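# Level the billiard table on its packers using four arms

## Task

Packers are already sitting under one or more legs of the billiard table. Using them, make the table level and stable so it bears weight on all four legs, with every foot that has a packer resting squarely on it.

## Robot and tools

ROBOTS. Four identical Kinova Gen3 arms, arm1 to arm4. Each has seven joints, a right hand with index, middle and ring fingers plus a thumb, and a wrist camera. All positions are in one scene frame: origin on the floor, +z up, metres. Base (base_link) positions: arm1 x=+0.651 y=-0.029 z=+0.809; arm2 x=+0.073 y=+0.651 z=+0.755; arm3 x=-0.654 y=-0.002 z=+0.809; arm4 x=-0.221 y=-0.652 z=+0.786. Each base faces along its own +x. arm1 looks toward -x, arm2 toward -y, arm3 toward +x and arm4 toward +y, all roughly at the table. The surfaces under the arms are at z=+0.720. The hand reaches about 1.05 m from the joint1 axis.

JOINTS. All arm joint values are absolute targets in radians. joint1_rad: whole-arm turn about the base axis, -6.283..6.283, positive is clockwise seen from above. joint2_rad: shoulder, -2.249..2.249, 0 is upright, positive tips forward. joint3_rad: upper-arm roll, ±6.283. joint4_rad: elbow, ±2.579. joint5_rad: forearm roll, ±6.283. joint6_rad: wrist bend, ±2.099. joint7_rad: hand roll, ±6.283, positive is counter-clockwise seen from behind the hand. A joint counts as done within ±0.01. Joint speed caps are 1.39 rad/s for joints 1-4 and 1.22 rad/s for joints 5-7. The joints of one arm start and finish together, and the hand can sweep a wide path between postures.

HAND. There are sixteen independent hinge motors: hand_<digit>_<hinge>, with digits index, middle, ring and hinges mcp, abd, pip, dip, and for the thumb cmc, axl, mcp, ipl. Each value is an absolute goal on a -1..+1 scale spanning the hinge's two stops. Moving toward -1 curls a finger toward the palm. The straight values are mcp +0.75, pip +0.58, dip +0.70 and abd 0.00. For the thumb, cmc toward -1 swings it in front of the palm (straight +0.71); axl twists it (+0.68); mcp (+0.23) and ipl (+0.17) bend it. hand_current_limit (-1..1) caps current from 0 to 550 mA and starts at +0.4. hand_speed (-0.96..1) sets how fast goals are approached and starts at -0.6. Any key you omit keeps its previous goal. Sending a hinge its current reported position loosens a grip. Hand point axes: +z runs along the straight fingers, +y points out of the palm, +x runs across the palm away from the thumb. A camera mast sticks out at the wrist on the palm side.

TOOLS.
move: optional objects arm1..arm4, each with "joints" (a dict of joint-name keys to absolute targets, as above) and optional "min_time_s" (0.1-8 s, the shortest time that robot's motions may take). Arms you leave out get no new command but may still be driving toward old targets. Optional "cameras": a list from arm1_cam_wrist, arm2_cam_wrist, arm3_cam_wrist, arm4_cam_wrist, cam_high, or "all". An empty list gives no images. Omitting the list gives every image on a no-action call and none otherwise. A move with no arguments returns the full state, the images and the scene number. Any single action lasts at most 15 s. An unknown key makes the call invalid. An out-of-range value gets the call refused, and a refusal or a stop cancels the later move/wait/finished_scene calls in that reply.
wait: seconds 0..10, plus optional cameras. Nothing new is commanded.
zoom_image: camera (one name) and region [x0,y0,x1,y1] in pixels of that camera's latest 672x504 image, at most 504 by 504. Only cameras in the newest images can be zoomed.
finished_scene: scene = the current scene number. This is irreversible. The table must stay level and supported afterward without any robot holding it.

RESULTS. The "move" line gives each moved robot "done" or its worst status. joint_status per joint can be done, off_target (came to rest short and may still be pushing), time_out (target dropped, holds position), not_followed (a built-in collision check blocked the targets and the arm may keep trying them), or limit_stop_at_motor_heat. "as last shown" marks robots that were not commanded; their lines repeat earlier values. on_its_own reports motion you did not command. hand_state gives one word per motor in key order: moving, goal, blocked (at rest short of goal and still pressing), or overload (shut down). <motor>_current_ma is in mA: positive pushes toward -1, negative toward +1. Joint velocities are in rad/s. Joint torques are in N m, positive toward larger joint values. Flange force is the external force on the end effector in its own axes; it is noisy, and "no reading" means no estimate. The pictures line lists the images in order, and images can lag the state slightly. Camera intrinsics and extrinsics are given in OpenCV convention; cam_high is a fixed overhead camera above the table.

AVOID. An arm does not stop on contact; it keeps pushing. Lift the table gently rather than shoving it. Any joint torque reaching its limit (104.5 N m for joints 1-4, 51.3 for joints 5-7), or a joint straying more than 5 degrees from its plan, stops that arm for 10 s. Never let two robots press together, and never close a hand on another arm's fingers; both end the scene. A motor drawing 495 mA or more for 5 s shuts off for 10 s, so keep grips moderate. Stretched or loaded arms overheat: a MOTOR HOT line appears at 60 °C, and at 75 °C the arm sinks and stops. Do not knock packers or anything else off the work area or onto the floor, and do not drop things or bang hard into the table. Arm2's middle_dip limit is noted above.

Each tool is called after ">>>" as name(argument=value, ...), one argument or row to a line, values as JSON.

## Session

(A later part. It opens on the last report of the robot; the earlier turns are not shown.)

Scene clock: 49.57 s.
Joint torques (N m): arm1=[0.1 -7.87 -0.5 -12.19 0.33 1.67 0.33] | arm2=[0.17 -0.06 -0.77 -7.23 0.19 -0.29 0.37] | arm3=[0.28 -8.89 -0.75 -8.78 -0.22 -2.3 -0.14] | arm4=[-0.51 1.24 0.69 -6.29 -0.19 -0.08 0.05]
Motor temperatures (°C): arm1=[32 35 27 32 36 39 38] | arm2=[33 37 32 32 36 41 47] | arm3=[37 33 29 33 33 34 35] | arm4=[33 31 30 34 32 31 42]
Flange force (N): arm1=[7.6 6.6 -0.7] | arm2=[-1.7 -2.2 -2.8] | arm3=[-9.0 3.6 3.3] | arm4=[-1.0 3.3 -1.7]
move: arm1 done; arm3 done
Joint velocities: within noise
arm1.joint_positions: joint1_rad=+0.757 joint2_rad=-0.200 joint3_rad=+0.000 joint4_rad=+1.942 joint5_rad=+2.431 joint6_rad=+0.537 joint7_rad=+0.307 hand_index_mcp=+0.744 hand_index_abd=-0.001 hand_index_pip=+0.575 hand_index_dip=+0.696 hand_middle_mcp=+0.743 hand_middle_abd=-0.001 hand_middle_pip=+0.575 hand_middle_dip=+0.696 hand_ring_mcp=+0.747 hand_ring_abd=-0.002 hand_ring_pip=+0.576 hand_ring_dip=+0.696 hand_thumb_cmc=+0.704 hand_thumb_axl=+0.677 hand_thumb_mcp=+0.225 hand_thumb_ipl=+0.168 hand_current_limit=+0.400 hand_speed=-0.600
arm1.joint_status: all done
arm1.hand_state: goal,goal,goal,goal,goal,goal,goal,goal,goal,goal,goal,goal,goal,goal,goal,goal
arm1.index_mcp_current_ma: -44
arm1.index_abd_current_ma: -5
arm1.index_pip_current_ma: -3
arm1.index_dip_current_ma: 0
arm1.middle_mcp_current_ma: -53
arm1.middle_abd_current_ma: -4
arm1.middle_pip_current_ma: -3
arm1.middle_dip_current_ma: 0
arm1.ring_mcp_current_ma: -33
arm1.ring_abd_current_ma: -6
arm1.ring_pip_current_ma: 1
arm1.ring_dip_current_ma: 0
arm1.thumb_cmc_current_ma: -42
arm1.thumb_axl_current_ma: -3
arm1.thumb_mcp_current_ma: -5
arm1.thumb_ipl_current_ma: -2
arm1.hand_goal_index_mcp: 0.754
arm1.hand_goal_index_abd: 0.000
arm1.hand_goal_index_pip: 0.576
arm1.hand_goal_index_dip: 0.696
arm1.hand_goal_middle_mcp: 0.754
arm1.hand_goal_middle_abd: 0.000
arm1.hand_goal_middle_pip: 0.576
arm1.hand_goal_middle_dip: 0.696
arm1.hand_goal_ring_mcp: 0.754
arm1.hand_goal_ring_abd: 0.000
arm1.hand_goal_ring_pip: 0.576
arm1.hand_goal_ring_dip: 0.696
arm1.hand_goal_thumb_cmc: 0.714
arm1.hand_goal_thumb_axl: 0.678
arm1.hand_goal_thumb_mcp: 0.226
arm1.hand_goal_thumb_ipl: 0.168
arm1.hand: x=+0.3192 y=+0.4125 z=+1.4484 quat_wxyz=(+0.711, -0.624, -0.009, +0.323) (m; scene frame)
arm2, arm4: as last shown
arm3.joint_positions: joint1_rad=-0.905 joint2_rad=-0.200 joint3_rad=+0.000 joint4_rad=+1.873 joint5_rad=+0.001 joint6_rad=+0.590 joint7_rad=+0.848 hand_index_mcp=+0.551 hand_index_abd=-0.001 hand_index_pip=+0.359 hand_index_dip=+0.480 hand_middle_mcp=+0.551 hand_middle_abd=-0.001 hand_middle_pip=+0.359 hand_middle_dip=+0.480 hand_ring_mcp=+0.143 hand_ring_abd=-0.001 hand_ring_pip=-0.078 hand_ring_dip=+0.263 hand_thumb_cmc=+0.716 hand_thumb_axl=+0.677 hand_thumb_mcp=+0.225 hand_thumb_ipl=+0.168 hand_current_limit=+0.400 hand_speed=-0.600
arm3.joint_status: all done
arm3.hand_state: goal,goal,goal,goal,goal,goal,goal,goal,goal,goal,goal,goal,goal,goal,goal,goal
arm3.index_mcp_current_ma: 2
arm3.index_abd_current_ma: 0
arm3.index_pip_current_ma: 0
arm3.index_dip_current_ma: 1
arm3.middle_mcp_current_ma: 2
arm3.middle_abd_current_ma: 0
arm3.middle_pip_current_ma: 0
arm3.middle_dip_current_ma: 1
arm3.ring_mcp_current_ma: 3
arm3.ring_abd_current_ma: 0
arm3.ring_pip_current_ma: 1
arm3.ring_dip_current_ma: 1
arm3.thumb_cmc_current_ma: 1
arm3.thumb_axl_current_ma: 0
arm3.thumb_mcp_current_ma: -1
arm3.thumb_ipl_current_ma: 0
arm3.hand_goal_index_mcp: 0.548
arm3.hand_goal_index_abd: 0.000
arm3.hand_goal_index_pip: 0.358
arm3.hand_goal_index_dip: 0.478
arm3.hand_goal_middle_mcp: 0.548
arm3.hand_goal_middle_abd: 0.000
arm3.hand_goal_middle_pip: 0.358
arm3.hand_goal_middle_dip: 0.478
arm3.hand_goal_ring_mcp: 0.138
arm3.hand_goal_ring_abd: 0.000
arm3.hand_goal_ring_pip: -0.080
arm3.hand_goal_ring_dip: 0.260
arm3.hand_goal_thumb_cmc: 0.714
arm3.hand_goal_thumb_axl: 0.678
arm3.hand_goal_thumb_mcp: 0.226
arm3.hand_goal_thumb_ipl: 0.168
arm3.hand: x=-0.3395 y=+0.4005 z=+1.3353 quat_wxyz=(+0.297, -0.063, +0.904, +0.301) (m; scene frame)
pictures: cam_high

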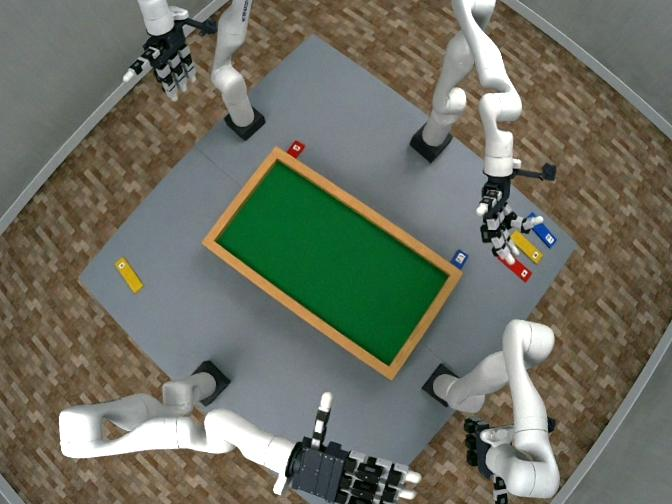

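>>> move(
  arm1={"joints":{"joint1_rad":0.2},"min_time_s":2},
  arm2={"joints":{"joint1_rad":2.181,"joint2_rad":-0.364,"joint3_rad":0,"joint4_rad":1.39,"joint5_rad":2.4945,"joint6_rad":-1.4949,"joint7_rad":0.0214,"hand_thumb_cmc":0.87},"min_time_s":4.5},
  arm3={"joints":{"joint1_rad":-0.9052,"joint2_rad":0.6733,"joint4_rad":1.8728,"joint5_rad":0.0011,"joint6_rad":0.5901,"joint7_rad":0.8481},"min_time_s":3},
  cameras=["cam_high","arm3_cam_wrist"],
)

Scene clock: 57.97 s.
Joint torques (N m): arm1=[0.03 -7.81 -0.54 -12.16 0.32 1.63 0.31] | arm2=[0.24 -1.82 -1.25 -8.84 1.25 -1.87 0.37] | arm3=[0.25 -19.16 -0.43 -2.94 -0.16 -0.19 -0.05] | arm4=[-0.42 1.19 0.79 -6.29 -0.19 -0.1 0]
Motor temperatures (°C): arm1=[32 35 27 32 36 39 38] | arm2=[33 37 32 32 36 41 47] | arm3=[37 33 29 33 33 34 35] | arm4=[33 31 30 34 32 31 42]
Flange force (N): arm1=[7.3 6.6 -0.7] | arm2=[-2.9 -1.6 0.8] | arm3=[-7.3 6.4 3.7] | arm4=[-1.1 3.4 -1.8]
move: arm1 done; arm2 time_out; arm3 done
Joint velocities: within noise
arm1.joint_positions: joint1_rad=+0.200 joint2_rad=-0.200 joint3_rad=+0.000 joint4_rad=+1.942 joint5_rad=+2.431 joint6_rad=+0.537 joint7_rad=+0.307 hand_index_mcp=+0.744 hand_index_abd=-0.001 hand_index_pip=+0.575 hand_index_dip=+0.696 hand_middle_mcp=+0.743 hand_middle_abd=-0.001 hand_middle_pip=+0.575 hand_middle_dip=+0.696 hand_ring_mcp=+0.747 hand_ring_abd=-0.002 hand_ring_pip=+0.576 hand_ring_dip=+0.696 hand_thumb_cmc=+0.704 hand_thumb_axl=+0.677 hand_thumb_mcp=+0.225 hand_thumb_ipl=+0.168 hand_current_limit=+0.400 hand_speed=-0.600
arm1.joint_status: all done
arm1.hand_state: goal,goal,goal,goal,goal,goal,goal,goal,goal,goal,goal,goal,goal,goal,goal,goal
arm1.index_mcp_current_ma: -44
arm1.index_abd_current_ma: -5
arm1.index_pip_current_ma: -3
arm1.index_dip_current_ma: 0
arm1.middle_mcp_current_ma: -53
arm1.middle_abd_current_ma: -4
arm1.middle_pip_current_ma: -3
arm1.middle_dip_current_ma: 0
arm1.ring_mcp_current_ma: -33
arm1.ring_abd_current_ma: -6
arm1.ring_pip_current_ma: 1
arm1.ring_dip_current_ma: 0
arm1.thumb_cmc_current_ma: -42
arm1.thumb_axl_current_ma: -3
arm1.thumb_mcp_current_ma: -5
arm1.thumb_ipl_current_ma: -2
arm1.hand_goal_index_mcp: 0.754
arm1.hand_goal_index_abd: 0.000
arm1.hand_goal_index_pip: 0.576
arm1.hand_goal_index_dip: 0.696
arm1.hand_goal_middle_mcp: 0.754
arm1.hand_goal_middle_abd: 0.000
arm1.hand_goal_middle_pip: 0.576
arm1.hand_goal_middle_dip: 0.696
arm1.hand_goal_ring_mcp: 0.754
arm1.hand_goal_ring_abd: 0.000
arm1.hand_goal_ring_pip: 0.576
arm1.hand_goal_ring_dip: 0.696
arm1.hand_goal_thumb_cmc: 0.714
arm1.hand_goal_thumb_axl: 0.678
arm1.hand_goal_thumb_mcp: 0.226
arm1.hand_goal_thumb_ipl: 0.168
arm1.hand: x=+0.1398 y=+0.1754 z=+1.4498 quat_wxyz=(+0.593, -0.599, -0.177, +0.508) (m; scene frame)
arm2.joint_positions: joint1_rad=-1.264 joint2_rad=-0.434 joint3_rad=-0.044 joint4_rad=+1.499 joint5_rad=+0.422 joint6_rad=+1.430 joint7_rad=+1.537 hand_index_mcp=+0.750 hand_index_abd=+0.000 hand_index_pip=+0.577 hand_index_dip=+0.696 hand_middle_mcp=+0.750 hand_middle_abd=+0.000 hand_middle_pip=+0.577 hand_middle_dip=+0.696 hand_ring_mcp=+0.750 hand_ring_abd=+0.000 hand_ring_pip=+0.577 hand_ring_dip=+0.696 hand_thumb_cmc=+0.868 hand_thumb_axl=+0.677 hand_thumb_mcp=+0.221 hand_thumb_ipl=+0.167 hand_current_limit=+0.400 hand_speed=-0.600
arm2.joint_status: joint1_rad time_out (moved +0.736 of +4.181); joint2_rad time_out (moved +0.015 of +0.085); joint3_rad time_out (moved +0.009 of +0.054); joint4_rad time_out (moved -0.023 of -0.132); joint5_rad time_out (moved +0.443 of +2.515); joint6_rad time_out (moved -0.625 of -3.550); joint7_rad time_out (moved -0.324 of -1.840); the others done
arm2.hand_state: goal,goal,goal,goal,goal,goal,goal,goal,goal,goal,goal,goal,goal,goal,goal,goal
arm2.index_mcp_current_ma: -2
arm2.index_abd_current_ma: 0
arm2.index_pip_current_ma: 0
arm2.index_dip_current_ma: 0
arm2.middle_mcp_current_ma: -2
arm2.middle_abd_current_ma: 0
arm2.middle_pip_current_ma: 0
arm2.middle_dip_current_ma: 0
arm2.ring_mcp_current_ma: -2
arm2.ring_abd_current_ma: 0
arm2.ring_pip_current_ma: 0
arm2.ring_dip_current_ma: 0
arm2.thumb_cmc_current_ma: -1
arm2.thumb_axl_current_ma: 0
arm2.thumb_mcp_current_ma: -4
arm2.thumb_ipl_current_ma: 0
arm2.hand_goal_index_mcp: 0.754
arm2.hand_goal_index_abd: 0.000
arm2.hand_goal_index_pip: 0.576
arm2.hand_goal_index_dip: 0.696
arm2.hand_goal_middle_mcp: 0.754
arm2.hand_goal_middle_abd: 0.000
arm2.hand_goal_middle_pip: 0.576
arm2.hand_goal_middle_dip: 0.696
arm2.hand_goal_ring_mcp: 0.754
arm2.hand_goal_ring_abd: 0.000
arm2.hand_goal_ring_pip: 0.576
arm2.hand_goal_ring_dip: 0.696
arm2.hand_goal_thumb_cmc: 0.870
arm2.hand_goal_thumb_axl: 0.678
arm2.hand_goal_thumb_mcp: 0.226
arm2.hand_goal_thumb_ipl: 0.168
arm2.hand: x=+0.3492 y=+0.5207 z=+1.3443 quat_wxyz=(+0.291, +0.159, +0.911, -0.245) (m; scene frame)
arm3.joint_positions: joint1_rad=-0.905 joint2_rad=+0.673 joint3_rad=+0.000 joint4_rad=+1.873 joint5_rad=+0.001 joint6_rad=+0.590 joint7_rad=+0.848 hand_index_mcp=+0.548 hand_index_abd=+0.001 hand_index_pip=+0.357 hand_index_dip=+0.476 hand_middle_mcp=+0.551 hand_middle_abd=-0.001 hand_middle_pip=+0.359 hand_middle_dip=+0.480 hand_ring_mcp=+0.145 hand_ring_abd=-0.001 hand_ring_pip=-0.078 hand_ring_dip=+0.263 hand_thumb_cmc=+0.716 hand_thumb_axl=+0.677 hand_thumb_mcp=+0.222 hand_thumb_ipl=+0.168 hand_current_limit=+0.400 hand_speed=-0.600
arm3.joint_status: all done
arm3.hand_state: goal,goal,goal,goal,goal,goal,goal,goal,goal,goal,goal,goal,goal,goal,goal,goal
arm3.index_mcp_current_ma: 0
arm3.index_abd_current_ma: 0
arm3.index_pip_current_ma: 0
arm3.index_dip_current_ma: -1
arm3.middle_mcp_current_ma: 2
arm3.middle_abd_current_ma: 0
arm3.middle_pip_current_ma: 0
arm3.middle_dip_current_ma: 1
arm3.ring_mcp_current_ma: 6
arm3.ring_abd_current_ma: 0
arm3.ring_pip_current_ma: 1
arm3.ring_dip_current_ma: 1
arm3.thumb_cmc_current_ma: 1
arm3.thumb_axl_current_ma: 0
arm3.thumb_mcp_current_ma: -3
arm3.thumb_ipl_current_ma: 0
arm3.hand_goal_index_mcp: 0.548
arm3.hand_goal_index_abd: 0.000
arm3.hand_goal_index_pip: 0.358
arm3.hand_goal_index_dip: 0.478
arm3.hand_goal_middle_mcp: 0.548
arm3.hand_goal_middle_abd: 0.000
arm3.hand_goal_middle_pip: 0.358
arm3.hand_goal_middle_dip: 0.478
arm3.hand_goal_ring_mcp: 0.138
arm3.hand_goal_ring_abd: 0.000
arm3.hand_goal_ring_pip: -0.080
arm3.hand_goal_ring_dip: 0.260
arm3.hand_goal_thumb_cmc: 0.714
arm3.hand_goal_thumb_axl: 0.678
arm3.hand_goal_thumb_mcp: 0.226
arm3.hand_goal_thumb_ipl: 0.168
arm3.hand: x=-0.3376 y=+0.4028 z=+0.8586 quat_wxyz=(+0.000, -0.069, +0.998, +0.000) (m; scene frame)
arm4: as last shown
pictures: arm3_cam_wrist, cam_high
joint command not followed: on one or more control steps a check withheld the commanded joint targets of the arm2 arm, and it was not sent them on those steps.
cause: the commanded joint targets, or the way to them, would bring a part of the robot too close to another arm (this arm's hand and the arm1 arm's hand, where that arm would come to rest).
camera_calibration:
arm3_cam_wrist: T_world_to_cam=[[0.698943, 0.714273, 0.0359534, -0.0458975], [0.492681, -0.517329, 0.69974, -0.267254], [0.518405, -0.471365, -0.713492, 1.10663], [0, 0, 0, 1]] pos_world=[-0.409931, 0.41615, 0.978228]

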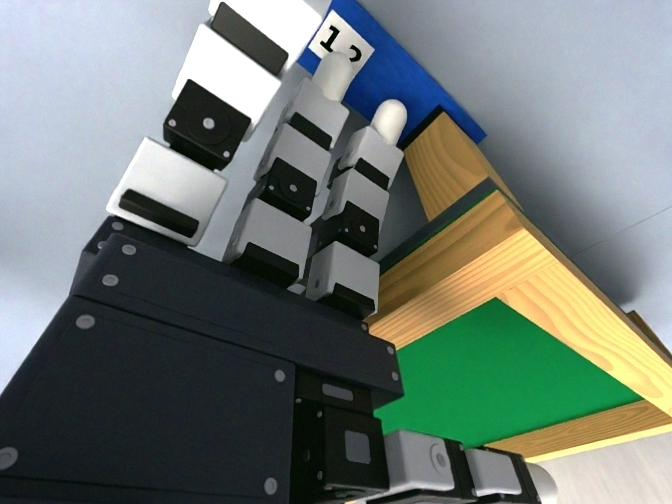

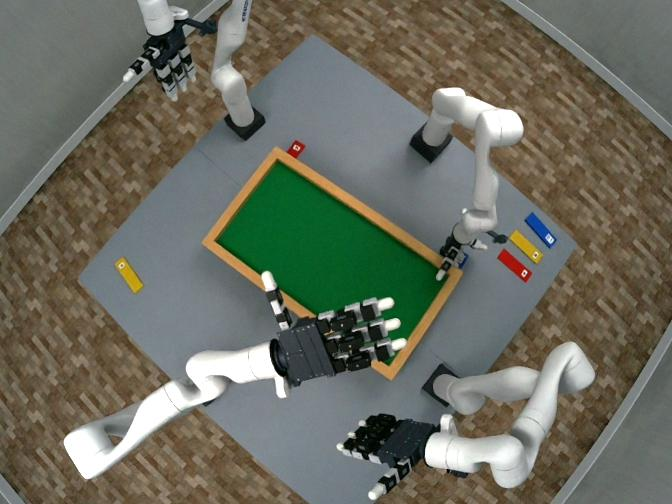

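>>> move(
  arm1={"joints":{"joint1_rad":-0.7},"min_time_s":2},
)

>>> move(
  arm2={"joints":{"joint1_rad":2.181,"joint2_rad":-0.364,"joint3_rad":0,"joint4_rad":1.39,"joint5_rad":2.4945,"joint6_rad":-1.4949,"joint7_rad":0.0214},"min_time_s":4},
  cameras=["cam_high"],
)

Scene clock: 60.50 s.
Joint torques (N m): arm1=[-0.04 -7.55 -0.64 -12.2 0.32 1.6 0.28] | arm2=[0.2 -1.94 -1.39 -8.8 1.21 -1.84 0.44] | arm3=[0.26 -19.16 -0.42 -2.98 -0.16 -0.21 -0.01] | arm4=[-0.42 1.2 0.78 -6.31 -0.16 -0.08 -0.02]
Motor temperatures (°C): arm1=[32 35 27 32 36 39 38] | arm2=[33 36 32 32 36 41 47] | arm3=[37 33 29 33 33 34 35] | arm4=[33 31 30 34 32 31 42]
Flange force (N): arm1=[7.4 6.6 -0.8] | arm2=[-3.2 -1.8 1.0] | arm3=[-7.1 6.4 3.6] | arm4=[-1.0 3.3 -1.6]
move: arm1 done
Joint velocities: within noise
arm1.joint_positions: joint1_rad=-0.700 joint2_rad=-0.200 joint3_rad=+0.000 joint4_rad=+1.942 joint5_rad=+2.431 joint6_rad=+0.537 joint7_rad=+0.307 hand_index_mcp=+0.744 hand_index_abd=-0.001 hand_index_pip=+0.575 hand_index_dip=+0.696 hand_middle_mcp=+0.743 hand_middle_abd=-0.001 hand_middle_pip=+0.575 hand_middle_dip=+0.696 hand_ring_mcp=+0.747 hand_ring_abd=-0.002 hand_ring_pip=+0.576 hand_ring_dip=+0.696 hand_thumb_cmc=+0.704 hand_thumb_axl=+0.677 hand_thumb_mcp=+0.225 hand_thumb_ipl=+0.168 hand_current_limit=+0.400 hand_speed=-0.600
arm1.joint_status: all done
arm1.hand_state: goal,goal,goal,goal,goal,goal,goal,goal,goal,goal,goal,goal,goal,goal,goal,goal
arm1.index_mcp_current_ma: -44
arm1.index_abd_current_ma: -5
arm1.index_pip_current_ma: -3
arm1.index_dip_current_ma: 0
arm1.middle_mcp_current_ma: -53
arm1.middle_abd_current_ma: -4
arm1.middle_pip_current_ma: -3
arm1.middle_dip_current_ma: 0
arm1.ring_mcp_current_ma: -33
arm1.ring_abd_current_ma: -6
arm1.ring_pip_current_ma: 1
arm1.ring_dip_current_ma: 0
arm1.thumb_cmc_current_ma: -42
arm1.thumb_axl_current_ma: -3
arm1.thumb_mcp_current_ma: -5
arm1.thumb_ipl_current_ma: -2
arm1.hand_goal_index_mcp: 0.754
arm1.hand_goal_index_abd: 0.000
arm1.hand_goal_index_pip: 0.576
arm1.hand_goal_index_dip: 0.696
arm1.hand_goal_middle_mcp: 0.754
arm1.hand_goal_middle_abd: 0.000
arm1.hand_goal_middle_pip: 0.576
arm1.hand_goal_middle_dip: 0.696
arm1.hand_goal_ring_mcp: 0.754
arm1.hand_goal_ring_abd: 0.000
arm1.hand_goal_ring_pip: 0.576
arm1.hand_goal_ring_dip: 0.696
arm1.hand_goal_thumb_cmc: 0.714
arm1.hand_goal_thumb_axl: 0.678
arm1.hand_goal_thumb_mcp: 0.226
arm1.hand_goal_thumb_ipl: 0.168
arm1.hand: x=+0.1778 y=-0.2939 z=+1.4566 quat_wxyz=(+0.311, -0.462, -0.414, +0.720) (m; scene frame)
arm2, arm3: as last shown
arm4.joint_positions: joint1_rad=+1.600 joint2_rad=-0.412 joint3_rad=+0.000 joint4_rad=+1.346 joint5_rad=-0.124 joint6_rad=+2.019 joint7_rad=+1.794 hand_index_mcp=+0.753 hand_index_abd=+0.000 hand_index_pip=+0.577 hand_index_dip=+0.696 hand_middle_mcp=+0.753 hand_middle_abd=+0.000 hand_middle_pip=+0.577 hand_middle_dip=+0.696 hand_ring_mcp=+0.753 hand_ring_abd=+0.000 hand_ring_pip=+0.577 hand_ring_dip=+0.696 hand_thumb_cmc=+0.714 hand_thumb_axl=+0.677 hand_thumb_mcp=+0.224 hand_thumb_ipl=+0.168 hand_current_limit=+0.400 hand_speed=-0.600
arm4.joint_status: not commanded
arm4.hand_state: goal,goal,goal,goal,goal,goal,goal,goal,goal,goal,goal,goal,goal,goal,goal,goal
arm4.index_mcp_current_ma: 0
arm4.index_abd_current_ma: 0
arm4.index_pip_current_ma: 0
arm4.index_dip_current_ma: 0
arm4.middle_mcp_current_ma: 0
arm4.middle_abd_current_ma: 0
arm4.middle_pip_current_ma: 0
arm4.middle_dip_current_ma: 0
arm4.ring_mcp_current_ma: 0
arm4.ring_abd_current_ma: 0
arm4.ring_pip_current_ma: 0
arm4.ring_dip_current_ma: 0
arm4.thumb_cmc_current_ma: 0
arm4.thumb_axl_current_ma: 0
arm4.thumb_mcp_current_ma: 0
arm4.thumb_ipl_current_ma: 0
arm4.hand_goal_index_mcp: 0.754
arm4.hand_goal_index_abd: 0.000
arm4.hand_goal_index_pip: 0.576
arm4.hand_goal_index_dip: 0.696
arm4.hand_goal_middle_mcp: 0.754
arm4.hand_goal_middle_abd: 0.000
arm4.hand_goal_middle_pip: 0.576
arm4.hand_goal_middle_dip: 0.696
arm4.hand_goal_ring_mcp: 0.754
arm4.hand_goal_ring_abd: 0.000
arm4.hand_goal_ring_pip: 0.576
arm4.hand_goal_ring_dip: 0.696
arm4.hand_goal_thumb_cmc: 0.714
arm4.hand_goal_thumb_axl: 0.678
arm4.hand_goal_thumb_mcp: 0.226
arm4.hand_goal_thumb_ipl: 0.168
arm4.hand: x=-0.0772 y=-0.5655 z=+1.3581 quat_wxyz=(+0.100, -0.107, +0.989, +0.038) (m; scene frame)
pictures: none

Scene clock: 64.87 s.
Joint torques (N m): arm1=[-0.01 -7.56 -0.63 -12.19 0.33 1.62 0.29] | arm2=[0.18 -2.84 -0.43 -8.4 -1.16 1.31 0.46] | arm3=[0.3 -19.17 -0.47 -2.95 -0.19 -0.23 -0.07] | arm4=[-0.45 1.15 0.74 -6.32 -0.25 -0.06 0.02]
Motor temperatures (°C): arm1=[32 35 27 32 36 39 38] | arm2=[33 36 32 32 36 41 47] | arm3=[37 33 29 33 33 34 35] | arm4=[33 31 30 34 32 31 42]
Flange force (N): arm1=[7.3 6.5 -0.8] | arm2=[1.1 -3.2 -1.3] | arm3=[-7.2 6.5 3.6] | arm4=[-1.1 3.2 -1.5]
move: arm2 done
Joint velocities: within noise
arm1, arm3, arm4: as last shown
arm2.joint_positions: joint1_rad=+2.181 joint2_rad=-0.364 joint3_rad=+0.000 joint4_rad=+1.390 joint5_rad=+2.494 joint6_rad=-1.495 joint7_rad=+0.021 hand_index_mcp=+0.748 hand_index_abd=-0.001 hand_index_pip=+0.577 hand_index_dip=+0.696 hand_middle_mcp=+0.748 hand_middle_abd=-0.001 hand_middle_pip=+0.576 hand_middle_dip=+0.696 hand_ring_mcp=+0.748 hand_ring_abd=-0.001 hand_ring_pip=+0.577 hand_ring_dip=+0.696 hand_thumb_cmc=+0.866 hand_thumb_axl=+0.677 hand_thumb_mcp=+0.225 hand_thumb_ipl=+0.167 hand_current_limit=+0.400 hand_speed=-0.600
arm2.joint_status: all done
arm2.hand_state: goal,goal,goal,goal,goal,goal,goal,goal,goal,goal,goal,goal,goal,goal,goal,goal
arm2.index_mcp_current_ma: -4
arm2.index_abd_current_ma: 0
arm2.index_pip_current_ma: 0
arm2.index_dip_current_ma: 0
arm2.middle_mcp_current_ma: -4
arm2.middle_abd_current_ma: 0
arm2.middle_pip_current_ma: 0
arm2.middle_dip_current_ma: 0
arm2.ring_mcp_current_ma: -4
arm2.ring_abd_current_ma: 0
arm2.ring_pip_current_ma: 0
arm2.ring_dip_current_ma: 0
arm2.thumb_cmc_current_ma: -2
arm2.thumb_axl_current_ma: 0
arm2.thumb_mcp_current_ma: 0
arm2.thumb_ipl_current_ma: 0
arm2.hand_goal_index_mcp: 0.754
arm2.hand_goal_index_abd: 0.000
arm2.hand_goal_index_pip: 0.576
arm2.hand_goal_index_dip: 0.696
arm2.hand_goal_middle_mcp: 0.754
arm2.hand_goal_middle_abd: 0.000
arm2.hand_goal_middle_pip: 0.576
arm2.hand_goal_middle_dip: 0.696
arm2.hand_goal_ring_mcp: 0.754
arm2.hand_goal_ring_abd: 0.000
arm2.hand_goal_ring_pip: 0.576
arm2.hand_goal_ring_dip: 0.696
arm2.hand_goal_thumb_cmc: 0.870
arm2.hand_goal_thumb_axl: 0.678
arm2.hand_goal_thumb_mcp: 0.226
arm2.hand_goal_thumb_ipl: 0.168
arm2.hand: x=-0.1847 y=+0.6051 z=+1.3628 quat_wxyz=(-0.109, +0.755, +0.503, -0.406) (m; scene frame)
pictures: cam_high

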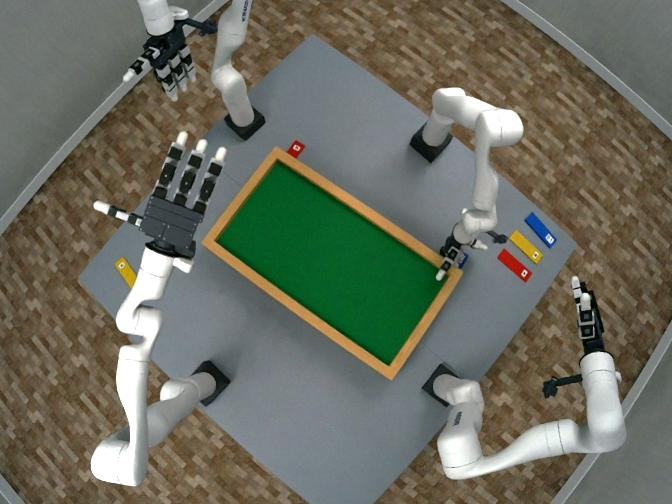

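>>> move(
  arm2={"joints":{"joint1_rad":2.181,"joint2_rad":1.3892,"joint3_rad":0,"joint4_rad":1.7774,"joint5_rad":2.4945,"joint6_rad":-1.4949,"joint7_rad":0.0214},"min_time_s":3},
  cameras=["cam_high","arm3_cam_wrist"],
)

Scene clock: 68.83 s.
Joint torques (N m): arm1=[-0.01 -7.63 -0.64 -12.16 0.33 1.6 0.28] | arm2=[0.29 -17.81 -2 2.67 0.26 -3.01 0.46] | arm3=[0.29 -19.13 -0.43 -2.9 -0.17 -0.22 -0.02] | arm4=[-0.36 1.19 0.72 -6.37 -0.18 -0.08 0.01]
Motor temperatures (°C): arm1=[32 35 27 32 36 39 38] | arm2=[33 36 32 32 36 41 47] | arm3=[37 33 29 33 33 34 35] | arm4=[33 31 30 34 32 31 42]
Flange force (N): arm1=[7.2 6.6 -0.5] | arm2=[-0.7 -3.0 -0.3] | arm3=[-7.2 6.6 3.5] | arm4=[-0.9 3.1 -1.4]
move: arm2 done
Joint velocities: within noise
arm1, arm3, arm4: as last shown
arm2.joint_positions: joint1_rad=+2.181 joint2_rad=+1.389 joint3_rad=+0.000 joint4_rad=+1.777 joint5_rad=+2.495 joint6_rad=-1.495 joint7_rad=+0.021 hand_index_mcp=+0.761 hand_index_abd=-0.001 hand_index_pip=+0.577 hand_index_dip=+0.696 hand_middle_mcp=+0.761 hand_middle_abd=-0.001 hand_middle_pip=+0.576 hand_middle_dip=+0.696 hand_ring_mcp=+0.761 hand_ring_abd=-0.001 hand_ring_pip=+0.577 hand_ring_dip=+0.696 hand_thumb_cmc=+0.877 hand_thumb_axl=+0.677 hand_thumb_mcp=+0.225 hand_thumb_ipl=+0.167 hand_current_limit=+0.400 hand_speed=-0.600
arm2.joint_status: all done
arm2.hand_state: goal,goal,goal,goal,goal,goal,goal,goal,goal,goal,goal,goal,goal,goal,goal,goal
arm2.index_mcp_current_ma: 5
arm2.index_abd_current_ma: 0
arm2.index_pip_current_ma: 0
arm2.index_dip_current_ma: 0
arm2.middle_mcp_current_ma: 5
arm2.middle_abd_current_ma: 0
arm2.middle_pip_current_ma: 0
arm2.middle_dip_current_ma: 0
arm2.ring_mcp_current_ma: 5
arm2.ring_abd_current_ma: 0
arm2.ring_pip_current_ma: 0
arm2.ring_dip_current_ma: 0
arm2.thumb_cmc_current_ma: 5
arm2.thumb_axl_current_ma: 0
arm2.thumb_mcp_current_ma: 0
arm2.thumb_ipl_current_ma: 0
arm2.hand_goal_index_mcp: 0.754
arm2.hand_goal_index_abd: 0.000
arm2.hand_goal_index_pip: 0.576
arm2.hand_goal_index_dip: 0.696
arm2.hand_goal_middle_mcp: 0.754
arm2.hand_goal_middle_abd: 0.000
arm2.hand_goal_middle_pip: 0.576
arm2.hand_goal_middle_dip: 0.696
arm2.hand_goal_ring_mcp: 0.754
arm2.hand_goal_ring_abd: 0.000
arm2.hand_goal_ring_pip: 0.576
arm2.hand_goal_ring_dip: 0.696
arm2.hand_goal_thumb_cmc: 0.870
arm2.hand_goal_thumb_axl: 0.678
arm2.hand_goal_thumb_mcp: 0.226
arm2.hand_goal_thumb_ipl: 0.168
arm2.hand: x=-0.1719 y=+0.5984 z=+0.8676 quat_wxyz=(+0.678, +0.714, +0.125, +0.119) (m; scene frame)
pictures: arm3_cam_wrist, cam_high
camera_calibration:
arm3_cam_wrist: T_world_to_cam=[[0.698943, 0.714273, 0.0359534, -0.0458975], [0.492681, -0.517329, 0.69974, -0.267254], [0.518405, -0.471365, -0.713492, 1.10663], [0, 0, 0, 1]] pos_world=[-0.409931, 0.41615, 0.978228]

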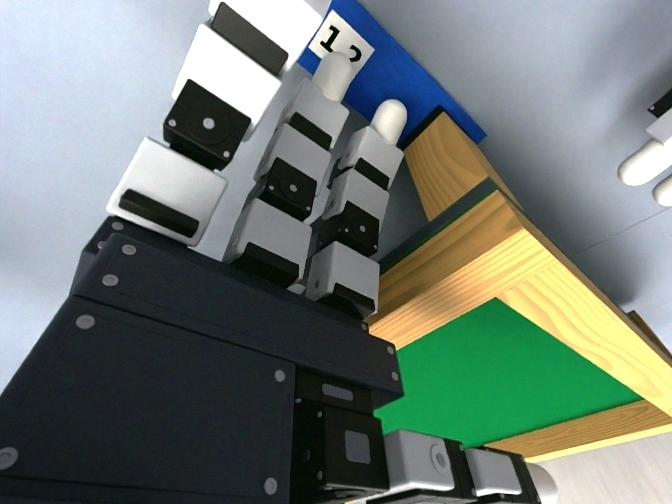

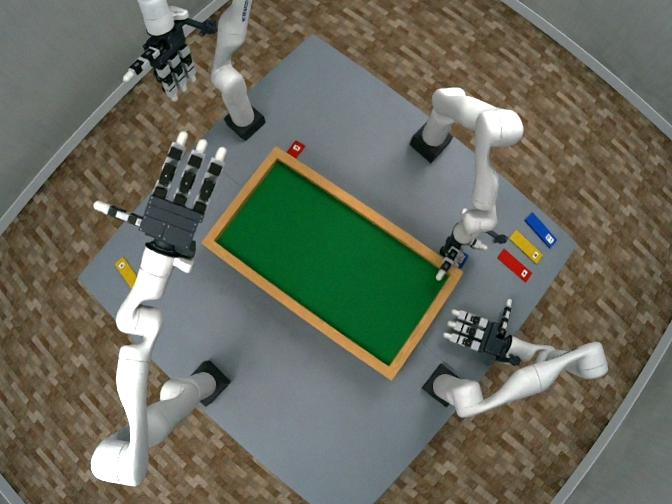

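>>> move(
  arm2={"joints":{"joint1_rad":1.8993,"joint2_rad":1.4456,"joint4_rad":2.0814,"joint5_rad":2.1599,"joint6_rad":-1.2901,"joint7_rad":0.3247,"hand_thumb_mcp":0.93,"hand_thumb_ipl":0.85},"min_time_s":2.5},
  cameras=["cam_high","arm3_cam_wrist"],
)

>>> zoom_image(
  camera="cam_high",
  region=[410, 230, 570, 390],
)

Scene clock: 72.03 s.
Joint torques (N m): arm1=[-0.02 -7.56 -0.69 -12.19 0.35 1.6 0.27] | arm2=[0.21 -15.61 -2.59 4.95 1.07 -2.83 0.44] | arm3=[0.28 -19.13 -0.42 -2.97 -0.16 -0.23 -0.03] | arm4=[-0.47 1.18 0.74 -6.32 -0.24 -0.1 -0.03]
Motor temperatures (°C): arm1=[32 35 27 32 36 39 38] | arm2=[33 36 32 32 36 41 47] | arm3=[37 33 29 33 33 34 35] | arm4=[33 31 30 34 32 31 42]
Flange force (N): arm1=[7.3 6.5 -0.7] | arm2=[0.2 -2.9 0.0] | arm3=[-7.1 6.5 3.5] | arm4=[-1.0 3.0 -1.6]
move: arm2 done
Joint velocities: within noise
arm1, arm3, arm4: as last shown
arm2.joint_positions: joint1_rad=+1.899 joint2_rad=+1.446 joint3_rad=+0.000 joint4_rad=+2.081 joint5_rad=+2.160 joint6_rad=-1.290 joint7_rad=+0.325 hand_index_mcp=+0.761 hand_index_abd=-0.001 hand_index_pip=+0.577 hand_index_dip=+0.696 hand_middle_mcp=+0.761 hand_middle_abd=-0.001 hand_middle_pip=+0.576 hand_middle_dip=+0.696 hand_ring_mcp=+0.761 hand_ring_abd=-0.001 hand_ring_pip=+0.577 hand_ring_dip=+0.696 hand_thumb_cmc=+0.877 hand_thumb_axl=+0.676 hand_thumb_mcp=+0.927 hand_thumb_ipl=+0.848 hand_current_limit=+0.400 hand_speed=-0.600
arm2.joint_status: all done
arm2.hand_state: goal,goal,goal,goal,goal,goal,goal,goal,goal,goal,goal,goal,goal,goal,goal,goal
arm2.index_mcp_current_ma: 5
arm2.index_abd_current_ma: 0
arm2.index_pip_current_ma: 0
arm2.index_dip_current_ma: 0
arm2.middle_mcp_current_ma: 5
arm2.middle_abd_current_ma: 0
arm2.middle_pip_current_ma: 0
arm2.middle_dip_current_ma: 0
arm2.ring_mcp_current_ma: 5
arm2.ring_abd_current_ma: 0
arm2.ring_pip_current_ma: 0
arm2.ring_dip_current_ma: 0
arm2.thumb_cmc_current_ma: 5
arm2.thumb_axl_current_ma: -1
arm2.thumb_mcp_current_ma: -2
arm2.thumb_ipl_current_ma: -1
arm2.hand_goal_index_mcp: 0.754
arm2.hand_goal_index_abd: 0.000
arm2.hand_goal_index_pip: 0.576
arm2.hand_goal_index_dip: 0.696
arm2.hand_goal_middle_mcp: 0.754
arm2.hand_goal_middle_abd: 0.000
arm2.hand_goal_middle_pip: 0.576
arm2.hand_goal_middle_dip: 0.696
arm2.hand_goal_ring_mcp: 0.754
arm2.hand_goal_ring_abd: 0.000
arm2.hand_goal_ring_pip: 0.576
arm2.hand_goal_ring_dip: 0.696
arm2.hand_goal_thumb_cmc: 0.870
arm2.hand_goal_thumb_axl: 0.678
arm2.hand_goal_thumb_mcp: 0.930
arm2.hand_goal_thumb_ipl: 0.850
arm2.hand: x=-0.1241 y=+0.4670 z=+0.8676 quat_wxyz=(+0.678, +0.714, +0.125, +0.119) (m; scene frame)
pictures: arm3_cam_wrist, cam_high
camera_calibration:
arm3_cam_wrist: T_world_to_cam=[[0.698943, 0.714273, 0.0359534, -0.0458975], [0.492681, -0.517329, 0.69974, -0.267254], [0.518405, -0.471365, -0.713492, 1.10663], [0, 0, 0, 1]] pos_world=[-0.409931, 0.41615, 0.978228]

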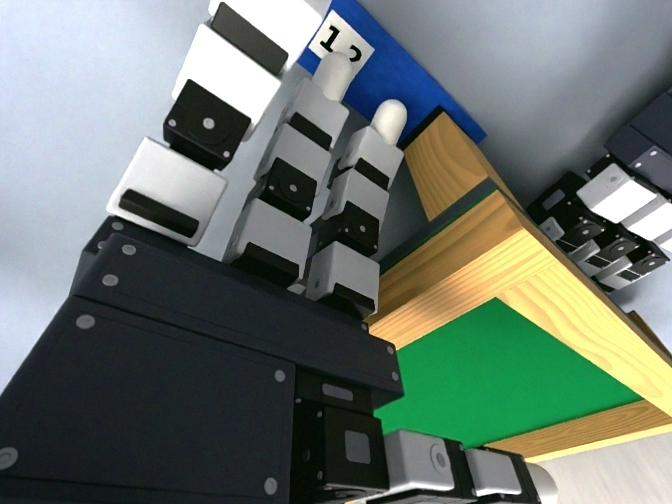

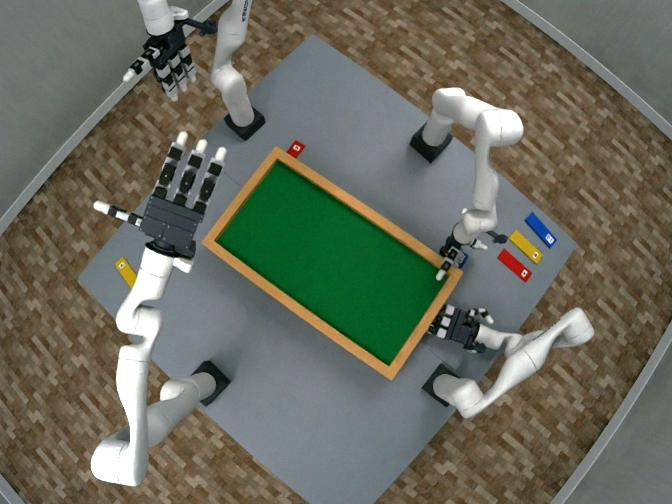

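Scaled by 3.150 from the camera's 672x504 image, which has a finer 960x720 frame.

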